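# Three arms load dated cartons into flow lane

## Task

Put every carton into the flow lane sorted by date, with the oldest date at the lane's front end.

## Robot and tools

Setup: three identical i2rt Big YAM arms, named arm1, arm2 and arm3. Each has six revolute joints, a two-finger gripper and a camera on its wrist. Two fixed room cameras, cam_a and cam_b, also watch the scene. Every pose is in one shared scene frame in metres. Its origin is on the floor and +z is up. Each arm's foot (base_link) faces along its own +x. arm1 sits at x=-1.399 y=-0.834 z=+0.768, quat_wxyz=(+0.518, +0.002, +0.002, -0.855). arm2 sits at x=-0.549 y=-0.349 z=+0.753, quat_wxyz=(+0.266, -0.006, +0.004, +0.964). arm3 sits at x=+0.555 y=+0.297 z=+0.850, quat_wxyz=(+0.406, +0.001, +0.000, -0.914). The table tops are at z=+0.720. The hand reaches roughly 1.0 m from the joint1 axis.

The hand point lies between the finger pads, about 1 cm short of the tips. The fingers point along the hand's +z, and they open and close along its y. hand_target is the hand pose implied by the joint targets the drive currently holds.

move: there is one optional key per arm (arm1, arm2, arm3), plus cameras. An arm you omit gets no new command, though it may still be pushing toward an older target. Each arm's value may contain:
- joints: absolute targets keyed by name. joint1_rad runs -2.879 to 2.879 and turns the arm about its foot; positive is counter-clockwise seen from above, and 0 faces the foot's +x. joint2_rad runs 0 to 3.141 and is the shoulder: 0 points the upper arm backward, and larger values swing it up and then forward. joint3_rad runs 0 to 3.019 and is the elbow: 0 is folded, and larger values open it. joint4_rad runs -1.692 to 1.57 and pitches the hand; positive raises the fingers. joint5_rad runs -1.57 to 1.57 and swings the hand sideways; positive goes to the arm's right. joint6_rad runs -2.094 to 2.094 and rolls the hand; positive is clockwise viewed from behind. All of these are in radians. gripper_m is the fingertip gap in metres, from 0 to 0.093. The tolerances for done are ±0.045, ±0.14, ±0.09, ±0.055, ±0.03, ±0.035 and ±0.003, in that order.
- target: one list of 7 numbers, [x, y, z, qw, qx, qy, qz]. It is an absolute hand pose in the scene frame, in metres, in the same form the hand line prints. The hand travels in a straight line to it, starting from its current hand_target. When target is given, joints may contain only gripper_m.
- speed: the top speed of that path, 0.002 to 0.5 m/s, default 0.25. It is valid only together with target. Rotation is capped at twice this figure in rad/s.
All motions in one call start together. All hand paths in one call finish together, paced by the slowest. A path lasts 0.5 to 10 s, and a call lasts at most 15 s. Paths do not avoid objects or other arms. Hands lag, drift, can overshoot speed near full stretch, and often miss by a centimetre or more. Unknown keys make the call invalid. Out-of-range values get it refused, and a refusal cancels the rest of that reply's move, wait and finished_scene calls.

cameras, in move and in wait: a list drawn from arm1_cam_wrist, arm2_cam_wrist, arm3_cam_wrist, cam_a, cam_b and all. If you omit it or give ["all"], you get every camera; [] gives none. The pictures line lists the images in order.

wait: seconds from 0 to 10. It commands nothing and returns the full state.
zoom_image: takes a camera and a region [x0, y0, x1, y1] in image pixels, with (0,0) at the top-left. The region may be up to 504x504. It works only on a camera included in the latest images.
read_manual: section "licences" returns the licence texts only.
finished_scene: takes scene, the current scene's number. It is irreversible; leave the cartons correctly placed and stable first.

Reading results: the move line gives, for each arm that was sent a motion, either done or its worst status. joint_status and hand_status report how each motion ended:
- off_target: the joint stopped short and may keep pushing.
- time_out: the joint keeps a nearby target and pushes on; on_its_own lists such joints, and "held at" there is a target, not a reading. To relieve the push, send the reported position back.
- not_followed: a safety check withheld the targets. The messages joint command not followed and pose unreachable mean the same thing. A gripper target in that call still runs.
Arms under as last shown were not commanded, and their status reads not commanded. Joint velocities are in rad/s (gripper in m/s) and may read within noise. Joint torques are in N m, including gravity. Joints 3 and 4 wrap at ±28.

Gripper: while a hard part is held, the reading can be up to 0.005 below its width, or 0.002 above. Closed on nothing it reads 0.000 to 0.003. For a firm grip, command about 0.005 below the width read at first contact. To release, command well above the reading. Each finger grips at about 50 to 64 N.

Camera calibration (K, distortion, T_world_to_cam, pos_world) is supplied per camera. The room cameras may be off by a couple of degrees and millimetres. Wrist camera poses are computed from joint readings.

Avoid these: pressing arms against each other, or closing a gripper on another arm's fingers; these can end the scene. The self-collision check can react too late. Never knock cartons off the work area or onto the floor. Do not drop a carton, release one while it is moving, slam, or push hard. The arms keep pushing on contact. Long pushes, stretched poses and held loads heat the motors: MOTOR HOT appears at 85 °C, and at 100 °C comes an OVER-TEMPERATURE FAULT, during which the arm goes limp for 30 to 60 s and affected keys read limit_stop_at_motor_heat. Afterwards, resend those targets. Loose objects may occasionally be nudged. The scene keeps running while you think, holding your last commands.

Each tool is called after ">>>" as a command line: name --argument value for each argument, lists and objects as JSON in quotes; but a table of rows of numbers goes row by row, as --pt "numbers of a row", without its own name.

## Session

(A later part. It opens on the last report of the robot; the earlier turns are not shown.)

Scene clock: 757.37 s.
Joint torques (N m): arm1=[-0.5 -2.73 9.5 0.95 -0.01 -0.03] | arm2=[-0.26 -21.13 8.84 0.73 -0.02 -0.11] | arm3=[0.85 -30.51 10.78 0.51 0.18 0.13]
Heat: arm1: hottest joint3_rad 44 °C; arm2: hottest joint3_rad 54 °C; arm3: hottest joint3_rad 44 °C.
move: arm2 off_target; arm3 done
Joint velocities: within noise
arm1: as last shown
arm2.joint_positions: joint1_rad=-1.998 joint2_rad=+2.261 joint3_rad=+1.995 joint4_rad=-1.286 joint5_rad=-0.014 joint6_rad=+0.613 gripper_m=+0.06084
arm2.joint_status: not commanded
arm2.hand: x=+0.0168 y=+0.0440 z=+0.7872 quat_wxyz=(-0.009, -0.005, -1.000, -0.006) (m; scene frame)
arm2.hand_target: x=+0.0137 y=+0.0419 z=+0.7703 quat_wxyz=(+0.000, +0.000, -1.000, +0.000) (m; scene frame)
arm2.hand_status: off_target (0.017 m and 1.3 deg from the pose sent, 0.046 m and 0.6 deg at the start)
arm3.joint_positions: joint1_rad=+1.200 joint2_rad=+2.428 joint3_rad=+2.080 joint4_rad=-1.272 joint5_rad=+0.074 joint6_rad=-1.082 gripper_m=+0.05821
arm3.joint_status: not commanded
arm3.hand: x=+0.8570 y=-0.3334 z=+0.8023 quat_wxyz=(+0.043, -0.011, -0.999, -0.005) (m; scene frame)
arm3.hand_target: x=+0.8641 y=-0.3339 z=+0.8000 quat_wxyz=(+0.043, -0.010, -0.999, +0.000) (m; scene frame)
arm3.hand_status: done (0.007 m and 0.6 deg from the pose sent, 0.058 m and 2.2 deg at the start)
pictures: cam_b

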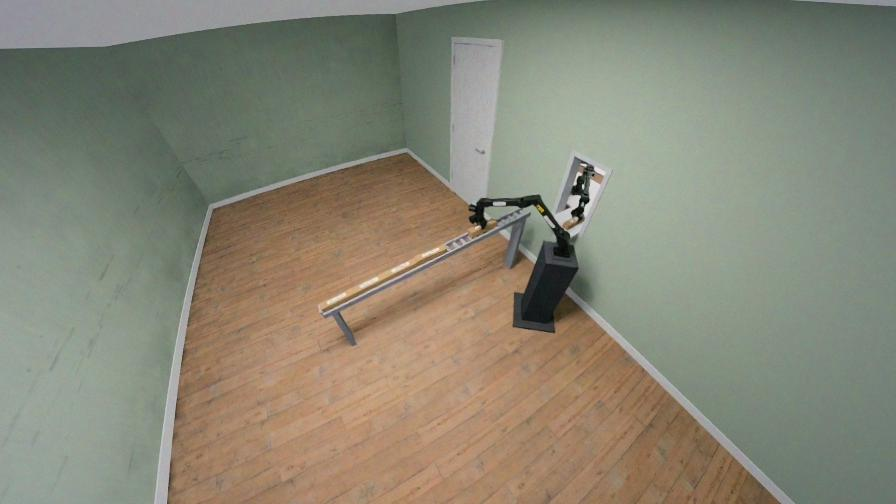

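>>> move --arm3 '{"target": [0.864, -0.333, 0.766, 0.0436, -0.0096, -0.999, 0], "speed": 0.04}' --arm2 '{"target": [0.0155, 0.0425, 0.7865, 0, 0, -1, 0], "speed": 0.1, "joints": {"gripper_m": 0.093}}' --cameras '["cam_b"]'

>>> zoom_image --camera "cam_b" --region '[440, 150, 620, 260]'

Scene clock: 761.70 s.
Joint torques (N m): arm1=[-0.62 -2.78 9.48 0.98 0 -0.03] | arm2=[-0.26 -22.24 11.17 -0.12 -0.01 -0.11] | arm3=[0.97 -29.1 10.21 0.62 -0.03 0.09]
Heat: arm1: hottest joint3_rad 44 °C; arm2: hottest joint3_rad 53 °C; arm3: hottest joint3_rad 44 °C.
move: arm2 done; arm3 off_target
Joint velocities: within noise
arm1: as last shown
arm2.joint_positions: joint1_rad=-1.998 joint2_rad=+2.261 joint3_rad=+1.995 joint4_rad=-1.304 joint5_rad=-0.014 joint6_rad=+0.613 gripper_m=+0.09294
arm2.joint_status: all done
arm2.hand: x=+0.0130 y=+0.0415 z=+0.7871 quat_wxyz=(-0.001, -0.005, -1.000, +0.000) (m; scene frame)
arm2.hand_target: x=+0.0154 y=+0.0426 z=+0.7866 quat_wxyz=(+0.000, +0.000, -1.000, +0.000) (m; scene frame)
arm2.hand_status: done (0.003 m and 0.6 deg from the pose sent, 0.002 m and 1.3 deg at the start)
arm3.joint_positions: joint1_rad=+1.201 joint2_rad=+2.455 joint3_rad=+2.063 joint4_rad=-1.216 joint5_rad=+0.080 joint6_rad=-1.078 gripper_m=+0.05821
arm3.joint_status: not commanded
arm3.hand: x=+0.8575 y=-0.3358 z=+0.7780 quat_wxyz=(+0.043, -0.013, -0.999, +0.002) (m; scene frame)
arm3.hand_target: x=+0.8639 y=-0.3327 z=+0.7661 quat_wxyz=(+0.044, -0.010, -0.999, +0.000) (m; scene frame)
arm3.hand_status: off_target (0.014 m and 0.4 deg from the pose sent, 0.037 m and 0.6 deg at the start)
pictures: cam_b

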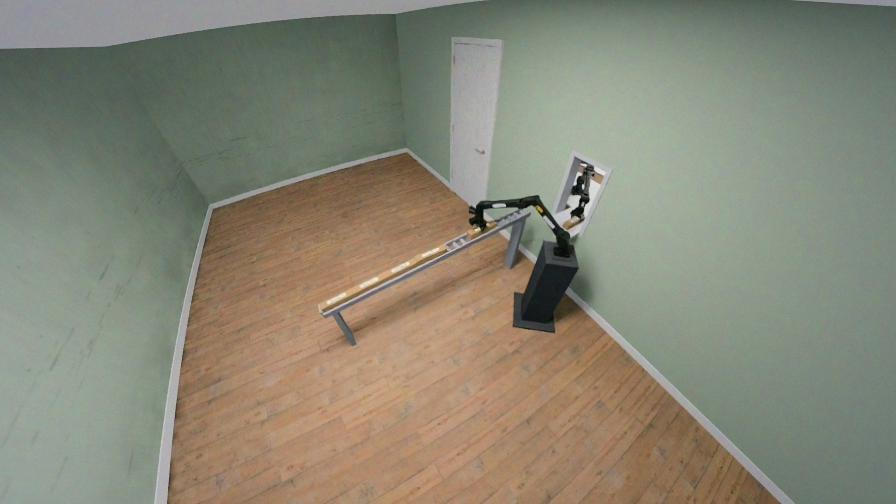

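Scaled by 2.800 from the camera's 896x504 image, which has a finer 1280x720 frame.

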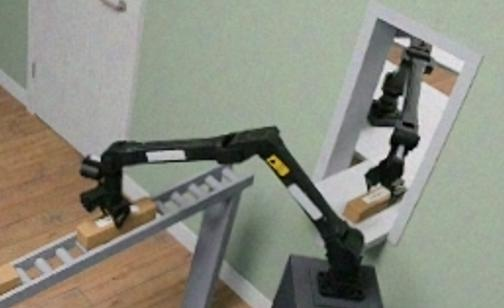

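>>> move --arm3 '{"target": [0.8575, -0.334, 0.780, 0.0436, -0.0096, -0.999, 0], "speed": 0.05, "joints": {"gripper_m": 0.069}}' --arm2 '{"target": [0.013, 0.0415, 0.93, 0, 0, -1, 0], "speed": 0.25}' --cameras '[]'

>>> move --arm3 '{"target": [0.8575, -0.334, 0.90, 0.0436, -0.0096, -0.999, 0], "speed": 0.25}' --arm2 '{"target": [-0.33, -0.02, 1.0, 0, 0, -1, 0], "speed": 0.3}' --cameras '["arm3_cam_wrist", "cam_b"]'

>>> zoom_image --camera "cam_b" --region '[300, 170, 560, 340]'

Scene clock: 767.17 s.
Joint torques (N m): arm1=[-0.5 -2.73 9.47 0.96 0 -0.03] | arm2=[-0.38 -20.13 14.72 -0.13 0 -0.11] | arm3=[0.26 -31.62 9.7 0.1 -0.01 0.01]
Heat: arm1: hottest joint3_rad 44 °C; arm2: hottest joint3_rad 53 °C; arm3: hottest joint3_rad 43 °C.
move: arm2 off_target; arm3 done
Joint velocities: within noise
arm1: as last shown
arm2.joint_positions: joint1_rad=-1.998 joint2_rad=+2.186 joint3_rad=+2.226 joint4_rad=-1.636 joint5_rad=-0.014 joint6_rad=+0.612 gripper_m=+0.09294
arm2.joint_status: not commanded
arm2.hand: x=+0.0011 y=+0.0357 z=+0.9235 quat_wxyz=(+0.010, -0.004, -1.000, +0.007) (m; scene frame)
arm2.hand_target: x=+0.0122 y=+0.0411 z=+0.9300 quat_wxyz=(-0.001, +0.000, -1.000, +0.000) (m; scene frame)
arm2.hand_status: off_target (0.015 m and 1.5 deg from the pose sent, 0.143 m and 0.6 deg at the start)
arm3.joint_positions: joint1_rad=+1.201 joint2_rad=+2.455 joint3_rad=+2.063 joint4_rad=-1.216 joint5_rad=+0.080 joint6_rad=-1.078 gripper_m=+0.06894
arm3.joint_status: all done
arm3.hand: x=+0.8575 y=-0.3358 z=+0.7780 quat_wxyz=(+0.043, -0.013, -0.999, +0.002) (m; scene frame)
arm3.hand_target: x=+0.8576 y=-0.3339 z=+0.7799 quat_wxyz=(+0.044, -0.009, -0.999, +0.000) (m; scene frame)
arm3.hand_status: done (0.003 m and 0.4 deg from the pose sent, 0.003 m and 0.4 deg at the start)
pictures: none
No camera images: "cameras" was empty.

Scene clock: 769.40 s.
Joint torques (N m): arm1=[-0.56 -2.67 9.48 0.95 -0.01 -0.02] | arm2=[0.38 -9.11 8.99 -0.03 0.12 0.11] | arm3=[0.21 -30.74 14.72 -0.08 -0.04 0.01]
Heat: arm1: hottest joint3_rad 44 °C; arm2: hottest joint3_rad 52 °C; arm3: hottest joint3_rad 43 °C.
move: arm2 done; arm3 off_target
Joint velocities: within noise
arm1: as last shown
arm2.joint_positions: joint1_rad=-1.639 joint2_rad=+1.361 joint3_rad=+1.328 joint4_rad=-1.505 joint5_rad=-0.016 joint6_rad=+0.959 gripper_m=+0.09294
arm2.joint_status: not commanded
arm2.hand: x=-0.3251 y=-0.0171 z=+1.0081 quat_wxyz=(-0.008, +0.002, -1.000, -0.012) (m; scene frame)
arm2.hand_target: x=-0.3299 y=-0.0201 z=+1.0002 quat_wxyz=(+0.000, +0.000, -1.000, +0.000) (m; scene frame)
arm2.hand_status: done (0.010 m and 1.7 deg from the pose sent, 0.344 m and 1.5 deg at the start)
arm3.joint_positions: joint1_rad=+1.201 joint2_rad=+2.337 joint3_rad=+2.122 joint4_rad=-1.438 joint5_rad=+0.080 joint6_rad=-1.078 gripper_m=+0.06894
arm3.joint_status: not commanded
arm3.hand: x=+0.8504 y=-0.3221 z=+0.8809 quat_wxyz=(+0.053, -0.012, -0.998, -0.018) (m; scene frame)
arm3.hand_target: x=+0.8572 y=-0.3332 z=+0.9002 quat_wxyz=(+0.043, -0.009, -0.999, +0.000) (m; scene frame)
arm3.hand_status: off_target (0.024 m and 2.3 deg from the pose sent, 0.122 m and 0.5 deg at the start)
pictures: arm3_cam_wrist, cam_b
camera_calibration:
arm3_cam_wrist: T_world_to_cam=[[-0.0413211, -0.998522, -0.0353121, -0.254521], [-0.734925, 0.00643165, 0.678118, 0.0315338], [-0.676888, 0.0539723, -0.734105, 1.36266], [0, 0, 0, 1]] pos_world=[0.935026, -0.327893, 0.969964]

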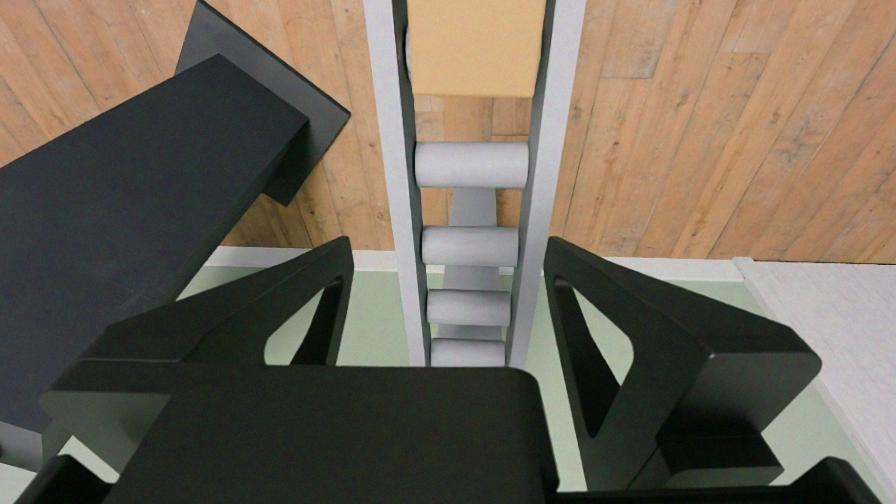

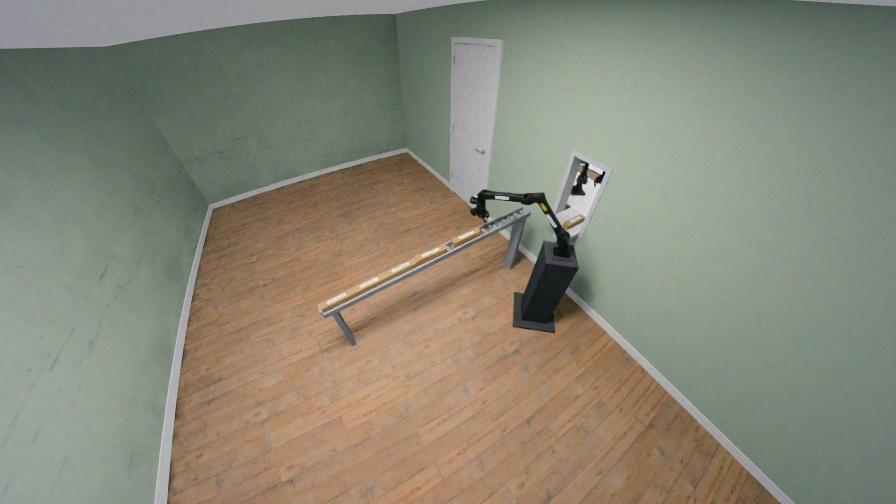

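Scaled by 1.938 from the camera's 896x504 image, which has a finer 1280x720 frame.

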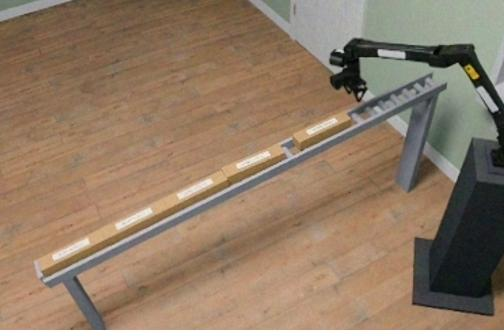

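>>> move --arm3 '{"joints": {"joint1_rad": -0.385, "joint2_rad": 1.38, "joint3_rad": 1.285, "joint4_rad": -1.46, "joint5_rad": 0, "joint6_rad": 0.4545, "gripper_m": 0.093}}' --arm2 '{"joints": {"joint1_rad": -0.55, "joint2_rad": 0.8, "joint3_rad": 1.3, "joint4_rad": -1.5, "joint5_rad": 0, "joint6_rad": 0}}' --cameras '["cam_b"]'

>>> zoom_image --camera "cam_b" --region '[310, 190, 550, 330]'

>>> move --arm3 '{"target": [-0.005, 0.04, 0.88, 0, 1, 0, 0], "speed": 0.25}' --cameras '["arm3_cam_wrist"]'

Scene clock: 777.37 s.
Joint torques (N m): arm1=[-0.62 -2.73 9.47 0.95 0 -0.03] | arm2=[0.62 -0.62 9.62 1.55 0.01 -0.12] | arm3=[-0.26 -15.03 10.61 0.18 -0.02 0.13]
Heat: arm1: hottest joint3_rad 44 °C; arm2: hottest joint3_rad 52 °C; arm3: hottest joint3_rad 44 °C.
move: arm2 done; arm3 done
Joint velocities: within noise
arm1: as last shown
arm2.joint_positions: joint1_rad=-0.559 joint2_rad=+0.799 joint3_rad=+1.305 joint4_rad=-1.504 joint5_rad=-0.001 joint6_rad=+0.010 gripper_m=+0.09298
arm2.joint_status: all done
arm2.hand: x=-0.6770 y=-0.1001 z=+1.1765 quat_wxyz=(-0.143, +0.818, -0.505, -0.235) (m; scene frame)
arm2.hand_target: x=-0.6795 y=-0.1005 z=+1.1746 quat_wxyz=(-0.143, +0.823, -0.498, -0.234) (m; scene frame)
arm2.hand_status: not commanded
arm3.joint_positions: joint1_rad=-0.381 joint2_rad=+1.383 joint3_rad=+1.290 joint4_rad=-1.454 joint5_rad=+0.002 joint6_rad=+0.447 gripper_m=+0.09292
arm3.joint_status: all done
arm3.hand: x=+0.1909 y=+0.1205 z=+1.0831 quat_wxyz=(-0.004, -1.000, -0.004, +0.010) (m; scene frame)
arm3.hand_target: x=+0.1933 y=+0.1231 z=+1.0824 quat_wxyz=(-0.003, -1.000, +0.002, +0.006) (m; scene frame)
arm3.hand_status: not commanded
pictures: cam_b

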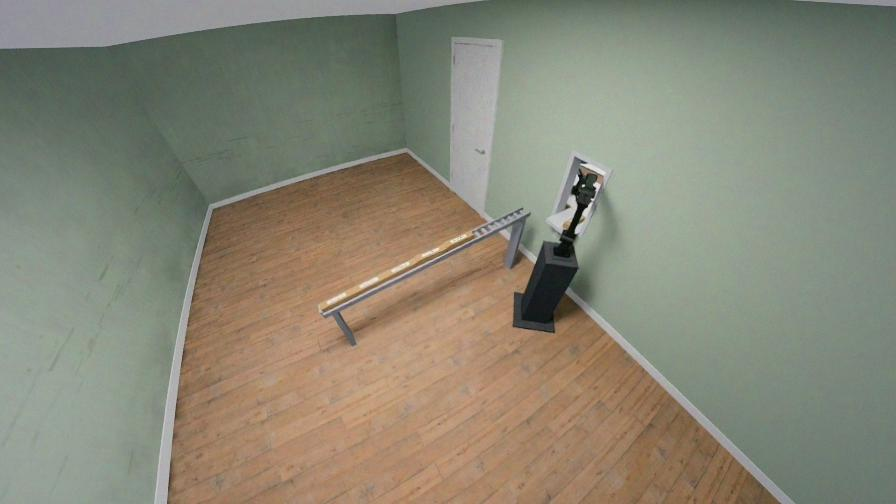

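Scaled by 2.100 from the camera's 896x504 image, which has a finer 1280x720 frame.

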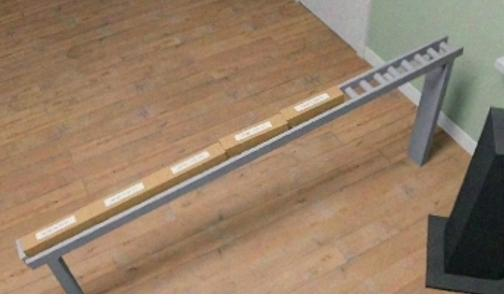

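Scene clock: 779.53 s.
Joint torques (N m): arm1=[-0.56 -2.73 9.48 0.96 -0.01 -0.03] | arm2=[0.56 -0.5 9.62 1.54 0.01 -0.12] | arm3=[-0.85 -24.23 13.83 0.14 0.02 -0.02]
Heat: arm1: hottest joint3_rad 44 °C; arm2: hottest joint3_rad 52 °C; arm3: hottest joint3_rad 44 °C.
move: arm3 off_target
Joint velocities: within noise
arm1.joint_positions: joint1_rad=+1.217 joint2_rad=+0.800 joint3_rad=+1.294 joint4_rad=-1.499 joint5_rad=+0.002 joint6_rad=+0.006 gripper_m=+0.09295
arm1.joint_status: not commanded
arm1.hand: x=-1.2156 y=-1.0405 z=+1.1899 quat_wxyz=(-0.255, -0.393, -0.876, +0.110) (m; scene frame)
arm1.hand_target: x=-1.2190 y=-1.0433 z=+1.1925 quat_wxyz=(-0.256, -0.397, -0.874, +0.113) (m; scene frame)
arm1.hand_status: not commanded
arm2: as last shown
arm3.joint_positions: joint1_rad=-0.393 joint2_rad=+2.055 joint3_rad=+1.622 joint4_rad=-1.154 joint5_rad=+0.002 joint6_rad=+0.441 gripper_m=+0.09292
arm3.joint_status: not commanded
arm3.hand: x=+0.0111 y=+0.0404 z=+0.8769 quat_wxyz=(+0.004, -1.000, -0.001, -0.008) (m; scene frame)
arm3.hand_target: x=-0.0045 y=+0.0402 z=+0.8803 quat_wxyz=(+0.000, -1.000, +0.000, +0.000) (m; scene frame)
arm3.hand_status: off_target (0.016 m and 1.0 deg from the pose sent, 0.293 m and 1.3 deg at the start)
pictures: arm3_cam_wrist
camera_calibration:
arm3_cam_wrist: T_world_to_cam=[[0.0130221, 0.999893, 0.0067324, -0.0456207], [0.793948, -0.0144324, 0.607814, -0.539407], [0.607846, -0.00256981, -0.794051, 0.812655], [0, 0, 0, 1]] pos_world=[-0.0651142, 0.0399192, 0.973455]

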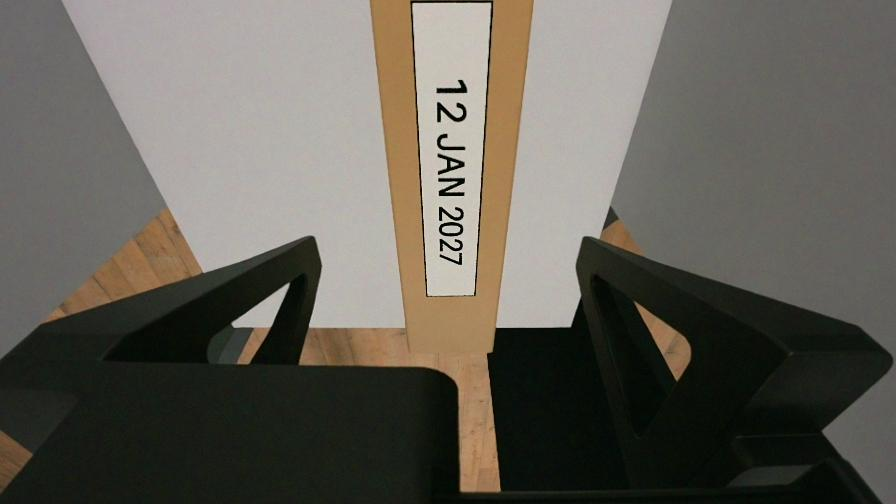

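>>> move --arm3 '{"target": [0.012, 0.049, 0.787, 0, 1, -0.006, 0], "speed": 0.12}' --cameras '["arm3_cam_wrist"]'

>>> move --arm3 '{"joints": {"gripper_m": 0.05}}' --cameras '["arm3_cam_wrist"]'

>>> move --arm3 '{"target": [0.04, 0.05, 0.90, 0, 1, 0, 0], "speed": 0.2}' --cameras '[]'

>>> move --arm3 '{"target": [0.19, 0.11, 1.05, 0, 1, 0, 0], "speed": 0.25}' --cameras '["arm3_cam_wrist"]'

Scene clock: 792.50 s.
Joint torques (N m): arm1=[-0.56 -2.78 9.5 0.95 -0.01 -0.03] | arm2=[0.56 -0.5 9.63 1.54 0.01 -0.11] | arm3=[-0.97 -23.65 9.11 0.66 0.01 0.08]
Heat: arm1: hottest joint3_rad 44 °C; arm2: hottest joint3_rad 51 °C; arm3: hottest joint3_rad 44 °C.
move: arm3 off_target
Joint velocities: within noise
arm1, arm2: as last shown
arm3.joint_positions: joint1_rad=-0.394 joint2_rad=+2.131 joint3_rad=+1.524 joint4_rad=-0.949 joint5_rad=+0.002 joint6_rad=+0.440 gripper_m=+0.09292
arm3.joint_status: not commanded
arm3.hand: x=+0.0138 y=+0.0424 z=+0.8006 quat_wxyz=(-0.002, -1.000, -0.001, +0.006) (m; scene frame)
arm3.hand_target: x=+0.0124 y=+0.0490 z=+0.7872 quat_wxyz=(+0.000, -1.000, +0.006, +0.000) (m; scene frame)
arm3.hand_status: off_target (0.015 m and 1.1 deg from the pose sent, 0.090 m and 1.3 deg at the start)
pictures: arm3_cam_wrist
camera_calibration:
arm3_cam_wrist: T_world_to_cam=[[0.0137746, 0.999881, -0.00693579, -0.0361562], [0.81063, -0.00710595, 0.585515, -0.47785], [0.585397, -0.0136876, -0.810632, 0.764549], [0, 0, 0, 1]] pos_world=[-0.0597072, 0.0432212, 0.899305]

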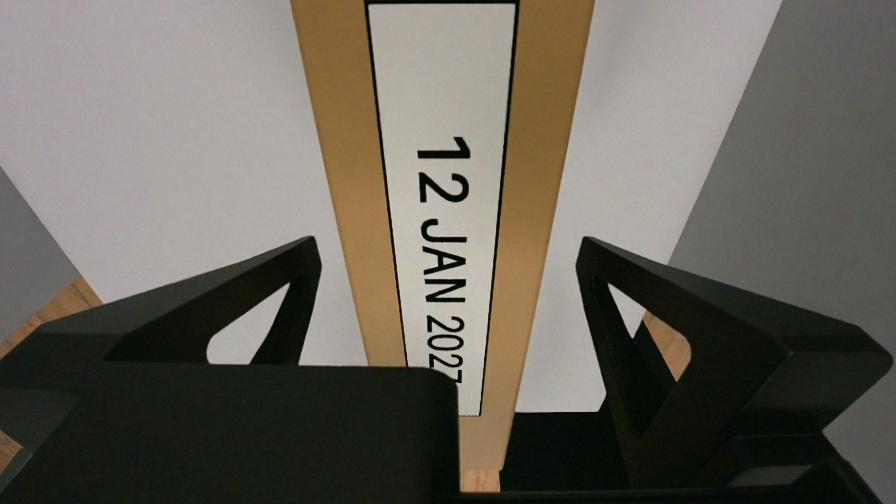

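Scene clock: 793.13 s.
Joint torques (N m): arm1=[-0.56 -2.73 9.47 0.95 0 -0.03] | arm2=[0.56 -0.5 9.63 1.54 0.01 -0.12] | arm3=[-0.85 -23.65 9.13 0.73 0.06 0.09]
Heat: arm1: hottest joint3_rad 44 °C; arm2: hottest joint3_rad 51 °C; arm3: hottest joint3_rad 44 °C.
move: arm3 off_target
Joint velocities: within noise
arm1, arm2: as last shown
arm3.joint_positions: joint1_rad=-0.395 joint2_rad=+2.131 joint3_rad=+1.524 joint4_rad=-0.949 joint5_rad=+0.001 joint6_rad=+0.440 gripper_m=+0.05809
arm3.joint_status: gripper_m off_target (ended at +0.05811, target +0.05000)
arm3.hand: x=+0.0137 y=+0.0423 z=+0.8006 quat_wxyz=(-0.003, -1.000, -0.001, +0.006) (m; scene frame)
arm3.hand_target: x=+0.0123 y=+0.0491 z=+0.7872 quat_wxyz=(+0.000, -1.000, +0.006, +0.000) (m; scene frame)
arm3.hand_status: not commanded
pictures: arm3_cam_wrist
camera_calibration:
arm3_cam_wrist: T_world_to_cam=[[0.0141516, 0.999864, -0.00850206, -0.0348236], [0.810418, -0.00648897, 0.585816, -0.478019], [0.585681, -0.0151805, -0.810399, 0.764401], [0, 0, 0, 1]] pos_world=[-0.0598071, 0.0433209, 0.899205]

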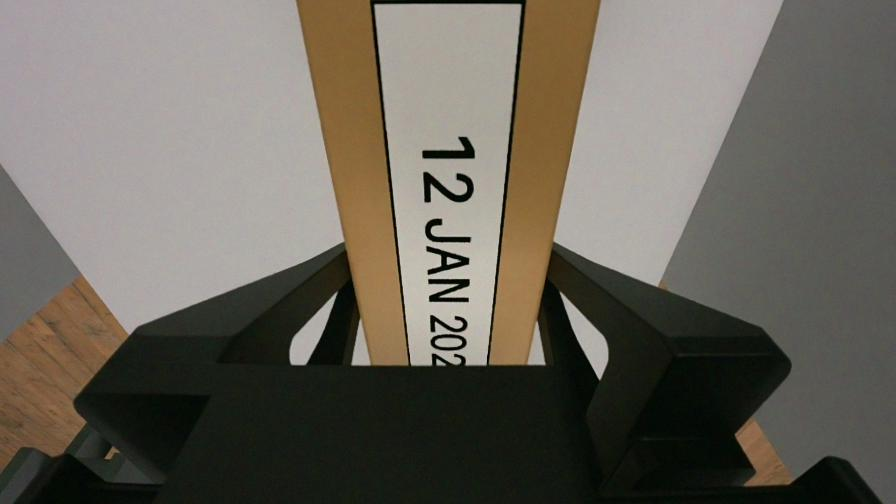

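Scene clock: 794.57 s.
Joint torques (N m): arm1=[-0.56 -2.73 9.5 0.98 -0.01 -0.03] | arm2=[0.56 -0.5 9.61 1.54 0.01 -0.11] | arm3=[0.62 -24.53 11.33 -0.01 0.06 0.14]
Heat: arm1: hottest joint3_rad 44 °C; arm2: hottest joint3_rad 51 °C; arm3: hottest joint3_rad 44 °C.
move: arm3 off_target
Joint velocities: within noise
arm1, arm2: as last shown
arm3.joint_positions: joint1_rad=-0.395 joint2_rad=+1.953 joint3_rad=+1.494 joint4_rad=-1.125 joint5_rad=+0.001 joint6_rad=+0.441 gripper_m=+0.05809
arm3.joint_status: not commanded
arm3.hand: x=+0.0431 y=+0.0563 z=+0.8906 quat_wxyz=(+0.003, -1.000, +0.000, -0.007) (m; scene frame)
arm3.hand_target: x=+0.0401 y=+0.0501 z=+0.8999 quat_wxyz=(+0.000, -1.000, +0.000, +0.000) (m; scene frame)
arm3.hand_status: off_target (0.012 m and 0.8 deg from the pose sent, 0.103 m and 0.8 deg at the start)
pictures: none
No camera images: "cameras" was empty.

Scene clock: 796.30 s.
Joint torques (N m): arm1=[-0.56 -2.73 9.48 0.96 -0.01 -0.03] | arm2=[0.62 -0.44 9.63 1.55 0.02 -0.11] | arm3=[0.91 -16.15 11.28 0.06 0.07 0.14]
Heat: arm1: hottest joint3_rad 44 °C; arm2: hottest joint3_rad 51 °C; arm3: hottest joint3_rad 44 °C.
move: arm3 done
Joint velocities: within noise
arm1, arm2: as last shown
arm3.joint_positions: joint1_rad=-0.371 joint2_rad=+1.434 joint3_rad=+1.237 joint4_rad=-1.379 joint5_rad=+0.001 joint6_rad=+0.468 gripper_m=+0.05809
arm3.joint_status: not commanded
arm3.hand: x=+0.1868 y=+0.1138 z=+1.0438 quat_wxyz=(+0.002, -1.000, +0.002, -0.003) (m; scene frame)
arm3.hand_target: x=+0.1900 y=+0.1101 z=+1.0500 quat_wxyz=(+0.000, -1.000, +0.000, +0.000) (m; scene frame)
arm3.hand_status: done (0.008 m and 0.4 deg from the pose sent, 0.223 m and 0.8 deg at the start)
pictures: arm3_cam_wrist
camera_calibration:
arm3_cam_wrist: T_world_to_cam=[[0.0187607, 0.999824, 0.000734667, -0.11712], [0.799339, -0.0154401, 0.600681, -0.772677], [0.600587, -0.0106819, -0.799488, 0.846566], [0, 0, 0, 1]] pos_world=[0.111392, 0.114212, 1.14104]

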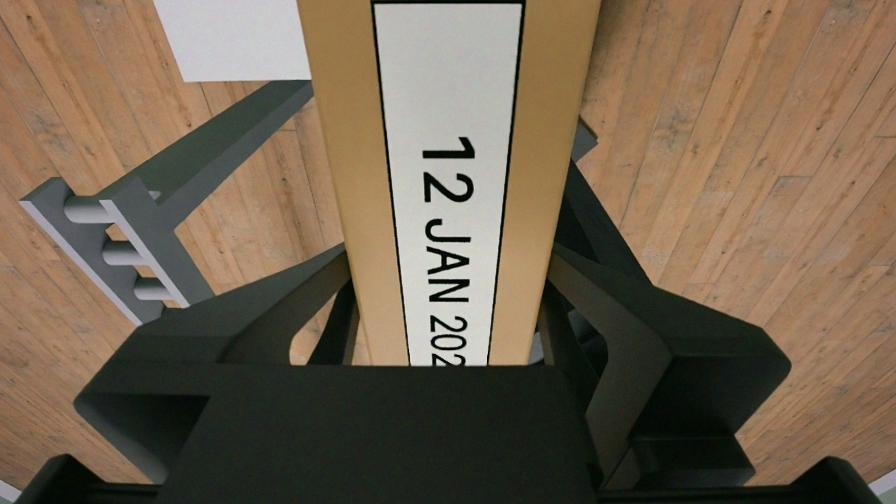

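Now rotate and go to the lane.

>>> move --arm3 '{"joints": {"joint1_rad": 1.079, "joint2_rad": 1.40, "joint3_rad": 1.31, "joint4_rad": -1.48, "joint5_rad": 0, "joint6_rad": -1.207}}' --cameras '[]'

>>> move --arm3 '{"target": [0.785, -0.338, 0.88, 0.0436, -0.0096, -0.999, 0], "speed": 0.22}' --cameras '["arm3_cam_wrist"]'

>>> move --arm3 '{"target": [0.782, -0.332, 0.81, 0.0436, -0.0096, -0.999, 0], "speed": 0.08}' --cameras '["cam_b"]'

>>> zoom_image --camera "cam_b" --region '[430, 170, 570, 270]'

Scene clock: 820.47 s.
Joint torques (N m): arm1=[-0.5 -2.73 9.48 0.96 0 -0.03] | arm2=[0.56 -0.44 9.63 1.52 0.01 -0.11] | arm3=[0.56 -17.26 15.47 -0.12 -0.01 -0.02]
Heat: arm1: hottest joint3_rad 44 °C; arm2: hottest joint3_rad 51 °C; arm3: hottest joint3_rad 45 °C.
move: arm3 done
Joint velocities: within noise
arm1, arm2: as last shown
arm3.joint_positions: joint1_rad=+1.074 joint2_rad=+1.425 joint3_rad=+1.258 joint4_rad=-1.471 joint5_rad=-0.001 joint6_rad=-1.198 gripper_m=+0.05811
arm3.joint_status: all done
arm3.hand: x=+0.6852 y=-0.0743 z=+1.0565 quat_wxyz=(+0.010, -0.016, -0.999, -0.032) (m; scene frame)
arm3.hand_target: x=+0.6904 y=-0.0839 z=+1.0854 quat_wxyz=(-0.001, -0.010, -1.000, +0.000) (m; scene frame)
arm3.hand_status: not commanded
pictures: none
No camera images: "cameras" was empty.

Scene clock: 823.07 s.
Joint torques (N m): arm1=[-0.56 -2.67 9.47 0.95 -0.01 -0.03] | arm2=[0.62 -0.5 9.62 1.55 0.01 -0.12] | arm3=[0.91 -28.16 15.49 -0.17 0.15 0.13]
Heat: arm1: hottest joint3_rad 44 °C; arm2: hottest joint3_rad 51 °C; arm3: hottest joint3_rad 45 °C.
move: arm3 off_target
Joint velocities: within noise
arm1, arm2: as last shown
arm3.joint_positions: joint1_rad=+1.094 joint2_rad=+2.251 joint3_rad=+1.924 joint4_rad=-1.316 joint5_rad=+0.079 joint6_rad=-1.189 gripper_m=+0.05811
arm3.joint_status: not commanded
arm3.hand: x=+0.7722 y=-0.3226 z=+0.8654 quat_wxyz=(+0.049, -0.010, -0.999, -0.019) (m; scene frame)
arm3.hand_target: x=+0.7848 y=-0.3369 z=+0.8804 quat_wxyz=(+0.043, -0.009, -0.999, +0.001) (m; scene frame)
arm3.hand_status: off_target (0.025 m and 2.3 deg from the pose sent, 0.333 m and 5.3 deg at the start)
pictures: arm3_cam_wrist
camera_calibration:
arm3_cam_wrist: T_world_to_cam=[[-0.0378605, -0.998553, -0.0381926, -0.258927], [-0.741272, 0.0024335, 0.671201, -0.00574346], [-0.670136, 0.0537231, -0.740291, 1.29852], [0, 0, 0, 1]] pos_world=[0.856125, -0.328299, 0.955248]

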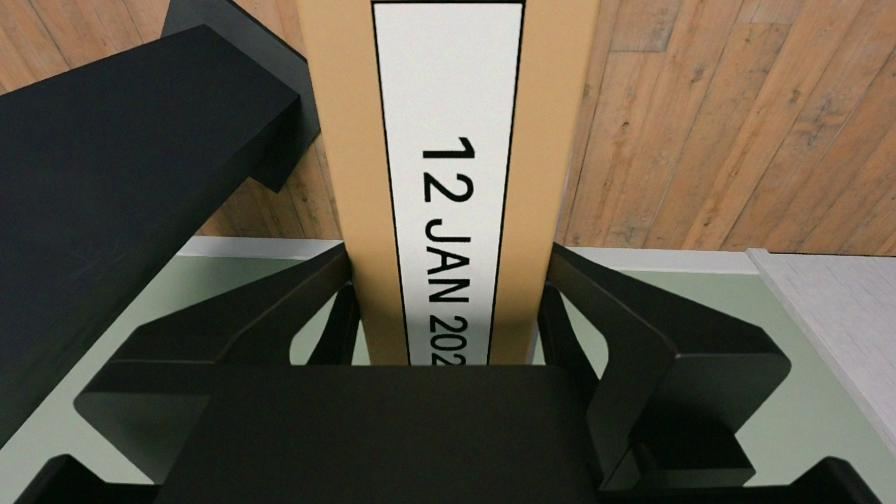

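Scene clock: 824.60 s.
Joint torques (N m): arm1=[-0.56 -2.73 9.48 0.95 0 -0.03] | arm2=[0.56 -0.5 9.63 1.54 0.01 -0.11] | arm3=[1.14 -28.69 10.45 0.5 0.13 0.14]
Heat: arm1: hottest joint3_rad 44 °C; arm2: hottest joint3_rad 51 °C; arm3: hottest joint3_rad 45 °C.
move: arm3 done
Joint velocities: within noise
arm1: as last shown
arm2.joint_positions: joint1_rad=-0.559 joint2_rad=+0.799 joint3_rad=+1.305 joint4_rad=-1.504 joint5_rad=-0.001 joint6_rad=+0.010 gripper_m=+0.09298
arm2.joint_status: not commanded
arm2.hand: x=-0.6770 y=-0.1001 z=+1.1765 quat_wxyz=(-0.143, +0.818, -0.505, -0.235) (m; scene frame)
arm2.hand_target: x=-0.6795 y=-0.1005 z=+1.1746 quat_wxyz=(-0.143, +0.823, -0.498, -0.234) (m; scene frame)
arm2.hand_status: not commanded
arm3.joint_positions: joint1_rad=+1.094 joint2_rad=+2.311 joint3_rad=+1.886 joint4_rad=-1.186 joint5_rad=+0.079 joint6_rad=-1.189 gripper_m=+0.05811
arm3.joint_status: not commanded
arm3.hand: x=+0.7753 y=-0.3305 z=+0.8123 quat_wxyz=(+0.043, -0.011, -0.999, -0.004) (m; scene frame)
arm3.hand_target: x=+0.7821 y=-0.3319 z=+0.8100 quat_wxyz=(+0.044, -0.009, -0.999, +0.000) (m; scene frame)
arm3.hand_status: done (0.007 m and 0.5 deg from the pose sent, 0.057 m and 2.3 deg at the start)
pictures: cam_b

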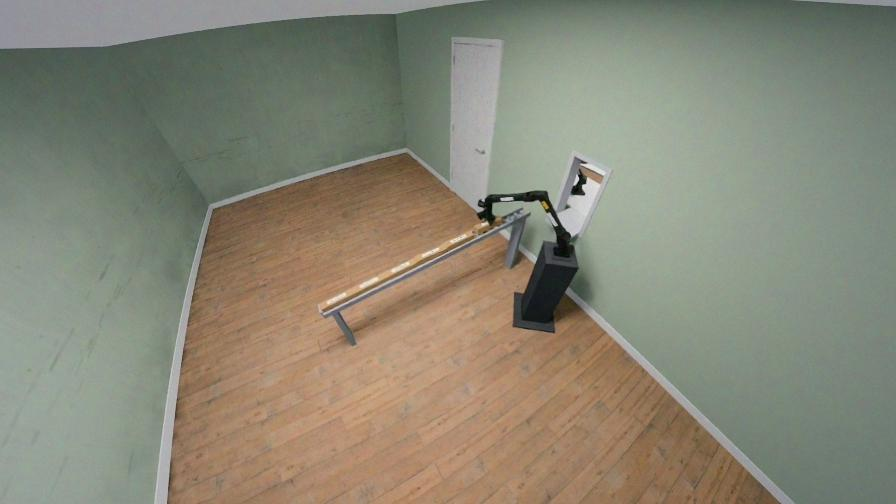

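Scaled by 3.600 from the camera's 896x504 image, which has a finer 1280x720 frame.

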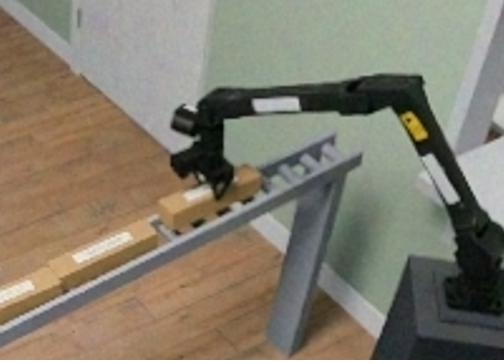

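>>> move --arm3 '{"target": [0.782, -0.331, 0.773, 0.0436, -0.0096, -0.999, 0], "speed": 0.04}' --cameras '["cam_b"]'

>>> zoom_image --camera "cam_b" --region '[430, 170, 570, 270]'

Scene clock: 828.70 s.
Joint torques (N m): arm1=[-0.56 -2.73 9.47 0.96 -0.01 -0.03] | arm2=[0.56 -0.5 9.63 1.54 0.01 -0.12] | arm3=[0.91 -27.63 9.77 0.7 -0.03 0.07]
Heat: arm1: hottest joint3_rad 44 °C; arm2: hottest joint3_rad 50 °C; arm3: hottest joint3_rad 44 °C.
move: arm3 off_target
Joint velocities: within noise
arm1.joint_positions: joint1_rad=+1.217 joint2_rad=+0.800 joint3_rad=+1.294 joint4_rad=-1.499 joint5_rad=+0.002 joint6_rad=+0.006 gripper_m=+0.09295
arm1.joint_status: not commanded
arm1.hand: x=-1.2156 y=-1.0405 z=+1.1899 quat_wxyz=(-0.255, -0.393, -0.876, +0.110) (m; scene frame)
arm1.hand_target: x=-1.2190 y=-1.0433 z=+1.1925 quat_wxyz=(-0.256, -0.397, -0.874, +0.113) (m; scene frame)
arm1.hand_status: not commanded
arm2: as last shown
arm3.joint_positions: joint1_rad=+1.094 joint2_rad=+2.344 joint3_rad=+1.869 joint4_rad=-1.125 joint5_rad=+0.084 joint6_rad=-1.183 gripper_m=+0.05811
arm3.joint_status: not commanded
arm3.hand: x=+0.7753 y=-0.3326 z=+0.7844 quat_wxyz=(+0.043, -0.014, -0.999, +0.002) (m; scene frame)
arm3.hand_target: x=+0.7818 y=-0.3308 z=+0.7733 quat_wxyz=(+0.044, -0.010, -0.999, +0.000) (m; scene frame)
arm3.hand_status: off_target (0.013 m and 0.5 deg from the pose sent, 0.040 m and 0.5 deg at the start)
pictures: cam_b

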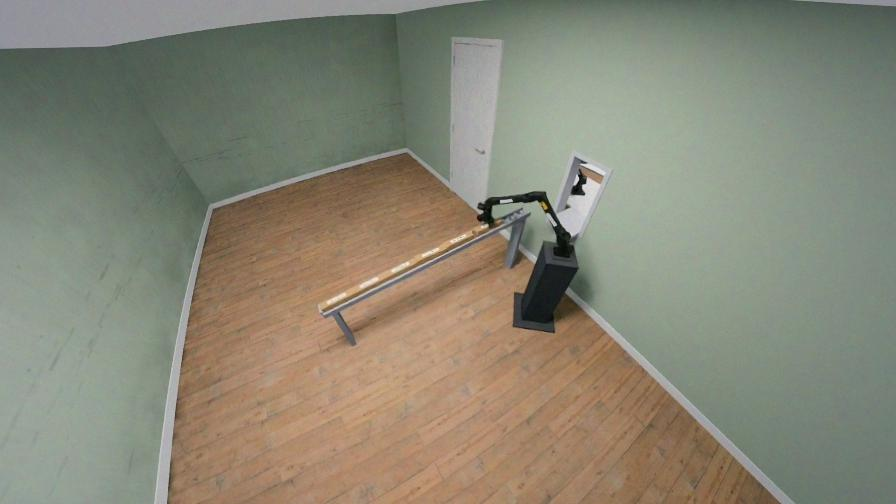

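Scaled by 3.600 from the camera's 896x504 image, which has a finer 1280x720 frame.

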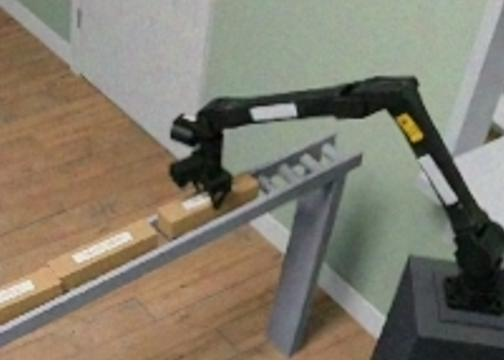

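>>> move --arm3 '{"target": [0.7753, -0.331, 0.786, 0.0436, -0.0096, -0.999, 0], "speed": 0.05, "joints": {"gripper_m": 0.069}}' --cameras '[]'

>>> move --arm3 '{"target": [0.7753, -0.331, 0.92, 0.0436, -0.0096, -0.999, 0], "speed": 0.25}' --cameras '["arm3_cam_wrist", "cam_b"]'

>>> zoom_image --camera "cam_b" --region '[300, 180, 560, 330]'

Scene clock: 832.00 s.
Joint torques (N m): arm1=[-0.56 -2.78 9.5 0.95 -0.01 -0.03] | arm2=[0.56 -0.5 9.62 1.54 0.01 -0.12] | arm3=[0.15 -29.74 9.21 0.09 -0.01 -0.01]
Heat: arm1: hottest joint3_rad 44 °C; arm2: hottest joint3_rad 50 °C; arm3: hottest joint3_rad 44 °C.
move: arm3 done
Joint velocities: within noise
arm1, arm2: as last shown
arm3.joint_positions: joint1_rad=+1.094 joint2_rad=+2.344 joint3_rad=+1.869 joint4_rad=-1.124 joint5_rad=+0.084 joint6_rad=-1.183 gripper_m=+0.06894
arm3.joint_status: all done
arm3.hand: x=+0.7753 y=-0.3327 z=+0.7844 quat_wxyz=(+0.043, -0.014, -0.999, +0.002) (m; scene frame)
arm3.hand_target: x=+0.7753 y=-0.3311 z=+0.7861 quat_wxyz=(+0.044, -0.010, -0.999, +0.000) (m; scene frame)
arm3.hand_status: done (0.002 m and 0.5 deg from the pose sent, 0.002 m and 0.5 deg at the start)
pictures: none
No camera images: "cameras" was empty.

Scene clock: 833.43 s.
Joint torques (N m): arm1=[-0.56 -2.73 9.48 0.95 -0.01 -0.03] | arm2=[0.56 -0.5 9.62 1.57 0.01 -0.11] | arm3=[0.32 -27.34 14.04 -0.12 -0.01 -0.02]
Heat: arm1: hottest joint3_rad 44 °C; arm2: hottest joint3_rad 50 °C; arm3: hottest joint3_rad 44 °C.
move: arm3 done
Joint velocities: within noise
arm1, arm2: as last shown
arm3.joint_positions: joint1_rad=+1.094 joint2_rad=+2.184 joint3_rad=+1.949 joint4_rad=-1.379 joint5_rad=+0.084 joint6_rad=-1.183 gripper_m=+0.06895
arm3.joint_status: not commanded
arm3.hand: x=+0.7711 y=-0.3222 z=+0.9177 quat_wxyz=(+0.046, -0.013, -0.999, -0.005) (m; scene frame)
arm3.hand_target: x=+0.7751 y=-0.3307 z=+0.9201 quat_wxyz=(+0.044, -0.010, -0.999, +0.000) (m; scene frame)
arm3.hand_status: done (0.010 m and 0.7 deg from the pose sent, 0.136 m and 0.5 deg at the start)
pictures: arm3_cam_wrist, cam_b
camera_calibration:
arm3_cam_wrist: T_world_to_cam=[[-0.0428012, -0.999042, -0.00907436, -0.27965], [-0.744816, 0.0258532, 0.666769, -0.0274036], [-0.665896, 0.0352972, -0.745209, 1.33174], [0, 0, 0, 1]] pos_world=[0.85442, -0.325681, 1.00816]

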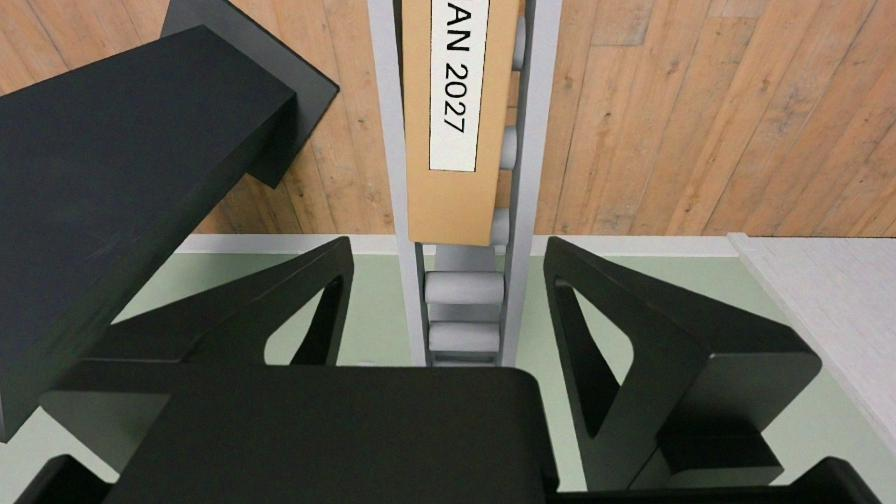

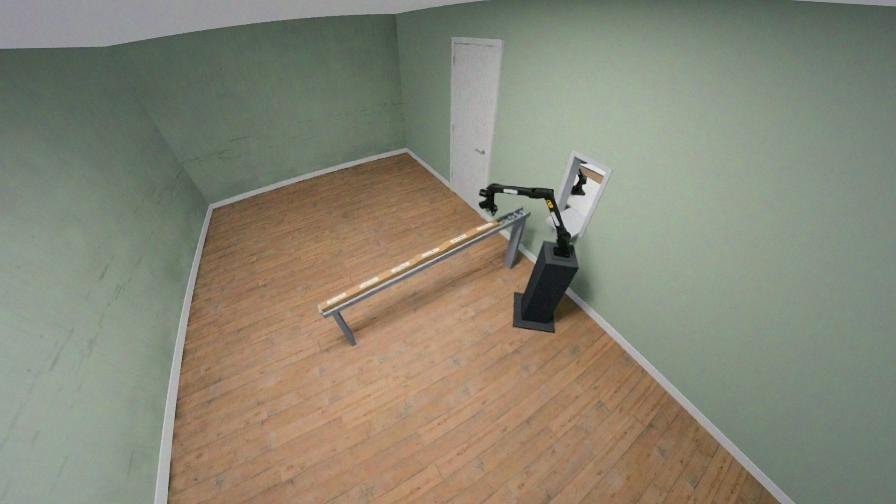

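Scaled by 1.938 from the camera's 896x504 image, which has a finer 1280x720 frame.

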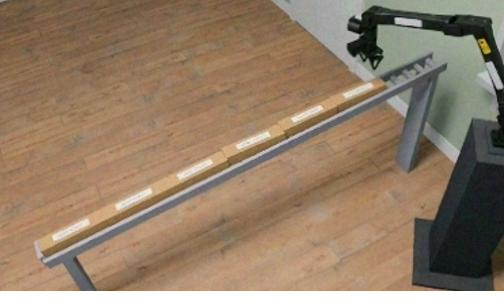

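>>> move --arm3 '{"joints": {"joint1_rad": 1.188, "joint2_rad": 1.40, "joint3_rad": 1.31, "joint4_rad": -1.48, "joint5_rad": 0, "joint6_rad": -1.0985, "gripper_m": 0.093}}' --arm2 '{"joints": {"joint1_rad": -1.639, "joint2_rad": 1.384, "joint3_rad": 1.376, "joint4_rad": -1.53, "joint5_rad": 0, "joint6_rad": 0.963}}' --cameras '["arm3_cam_wrist", "arm2_cam_wrist"]'

Scene clock: 1015.00 s.
Joint torques (N m): arm1=[-0.62 -2.73 9.48 0.94 0 -0.03] | arm2=[-0.62 -10.11 12.77 -0.14 0.03 0.09] | arm3=[-0.44 -13.51 10.82 0.18 -0.08 0.15]
Heat: arm1: hottest joint3_rad 45 °C; arm2: hottest joint3_rad 51 °C; arm3: hottest joint3_rad 51 °C.
move: arm2 done; arm3 done
Joint velocities: within noise
arm1: as last shown
arm2.joint_positions: joint1_rad=-1.632 joint2_rad=+1.386 joint3_rad=+1.342 joint4_rad=-1.521 joint5_rad=+0.001 joint6_rad=+0.952 gripper_m=+0.09301
arm2.joint_status: all done
arm2.hand: x=-0.3234 y=-0.0150 z=+1.0039 quat_wxyz=(-0.006, +0.009, -1.000, +0.004) (m; scene frame)
arm2.hand_target: x=-0.3176 y=-0.0112 z=+1.0177 quat_wxyz=(-0.014, +0.000, -1.000, -0.008) (m; scene frame)
arm2.hand_status: not commanded
arm3.joint_positions: joint1_rad=+1.196 joint2_rad=+1.388 joint3_rad=+1.313 joint4_rad=-1.475 joint5_rad=+0.001 joint6_rad=-1.107 gripper_m=+0.09290
arm3.joint_status: all done
arm3.hand: x=+0.7341 y=-0.0660 z=+1.0910 quat_wxyz=(-0.005, -0.001, -1.000, +0.009) (m; scene frame)
arm3.hand_target: x=+0.7312 y=-0.0669 z=+1.0855 quat_wxyz=(-0.001, -0.009, -1.000, +0.000) (m; scene frame)
arm3.hand_status: not commanded
pictures: arm2_cam_wrist, arm3_cam_wrist
camera_calibration:
arm2_cam_wrist: T_world_to_cam=[[0.0223215, -0.999533, 0.0208527, -0.0306489], [-0.831947, -0.00700423, 0.554811, -0.818163], [-0.554406, -0.0297325, -0.831715, 0.77815], [0, 0, 0, 1]] pos_world=[-0.248573, -0.0132288, 1.10176]
arm3_cam_wrist: T_world_to_cam=[[-0.0182621, -0.999718, 0.0151487, -0.0682556], [-0.808922, 0.0236782, 0.587439, -0.0436414], [-0.587632, -0.0015263, -0.809127, 1.43705], [0, 0, 0, 1]] pos_world=[0.807905, -0.0650097, 1.18942]

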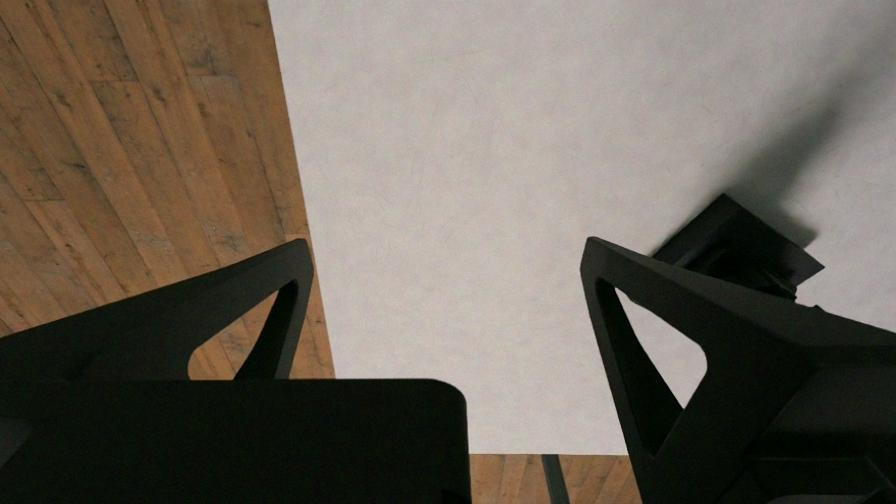

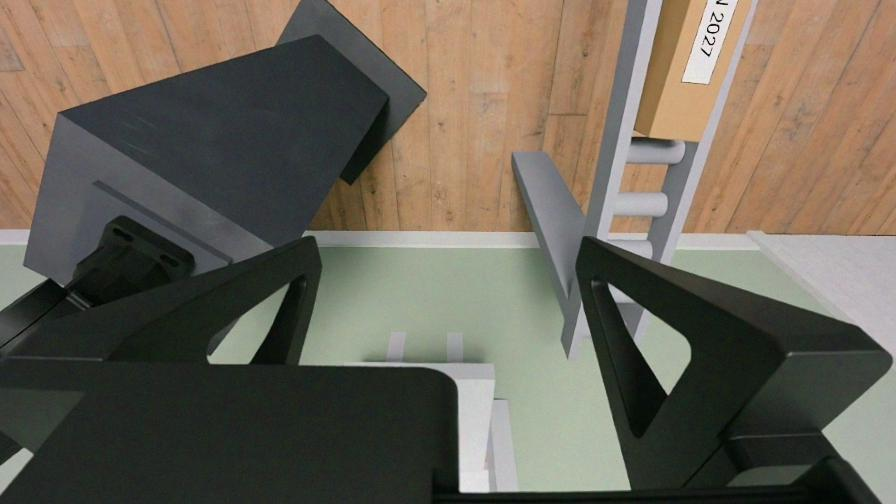

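>>> move --cameras '["cam_a", "cam_b"]'

Scene clock: 1042.77 s.
Joint torques (N m): arm1=[-0.56 -2.67 9.46 0.95 -0.01 -0.03] | arm2=[-0.67 -10.11 12.75 -0.13 0.03 0.09] | arm3=[-0.32 -13.39 10.74 0.23 -0.09 0.14]
Heat: arm1: hottest joint3_rad 45 °C; arm2: hottest joint3_rad 55 °C; arm3: hottest joint3_rad 45 °C.
Joint velocities: within noise
arm1.joint_positions: joint1_rad=+1.217 joint2_rad=+0.800 joint3_rad=+1.294 joint4_rad=-1.499 joint5_rad=+0.002 joint6_rad=+0.006 gripper_m=+0.09295
arm1.joint_status: not commanded
arm1.hand: x=-1.2156 y=-1.0405 z=+1.1899 quat_wxyz=(-0.255, -0.393, -0.876, +0.110) (m; scene frame)
arm1.hand_target: x=-1.2190 y=-1.0433 z=+1.1925 quat_wxyz=(-0.256, -0.397, -0.874, +0.113) (m; scene frame)
arm1.hand_status: not commanded
arm2.joint_positions: joint1_rad=-1.632 joint2_rad=+1.386 joint3_rad=+1.342 joint4_rad=-1.521 joint5_rad=+0.001 joint6_rad=+0.953 gripper_m=+0.09301
arm2.joint_status: all done
arm2.hand: x=-0.3234 y=-0.0150 z=+1.0039 quat_wxyz=(-0.006, +0.009, -1.000, +0.004) (m; scene frame)
arm2.hand_target: x=-0.3176 y=-0.0112 z=+1.0177 quat_wxyz=(-0.014, +0.000, -1.000, -0.008) (m; scene frame)
arm2.hand_status: not commanded
arm3.joint_positions: joint1_rad=+1.196 joint2_rad=+1.388 joint3_rad=+1.313 joint4_rad=-1.475 joint5_rad=+0.001 joint6_rad=-1.107 gripper_m=+0.09290
arm3.joint_status: all done
arm3.hand: x=+0.7341 y=-0.0660 z=+1.0910 quat_wxyz=(-0.005, -0.001, -1.000, +0.009) (m; scene frame)
arm3.hand_target: x=+0.7312 y=-0.0669 z=+1.0855 quat_wxyz=(-0.001, -0.009, -1.000, +0.000) (m; scene frame)
arm3.hand_status: not commanded
pictures: cam_a, cam_b

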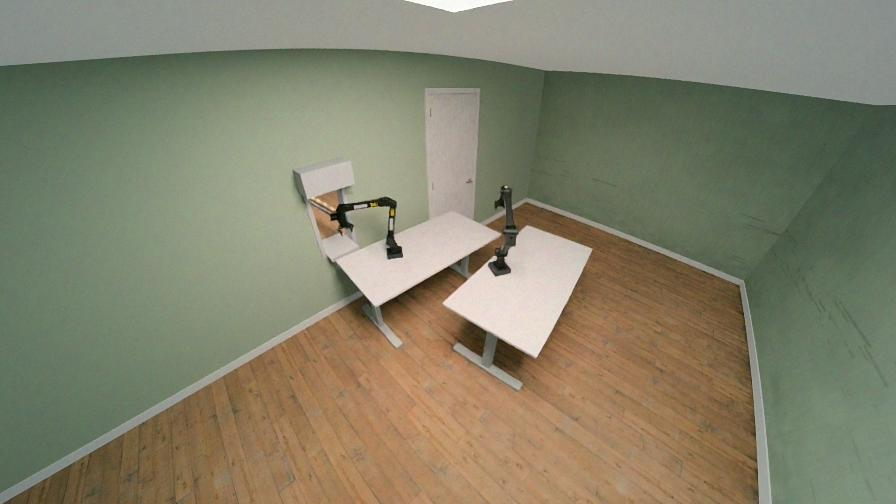

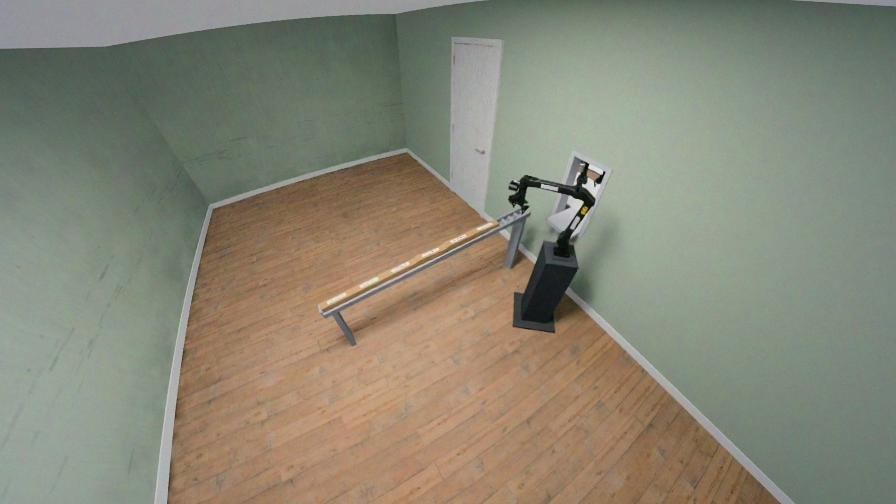

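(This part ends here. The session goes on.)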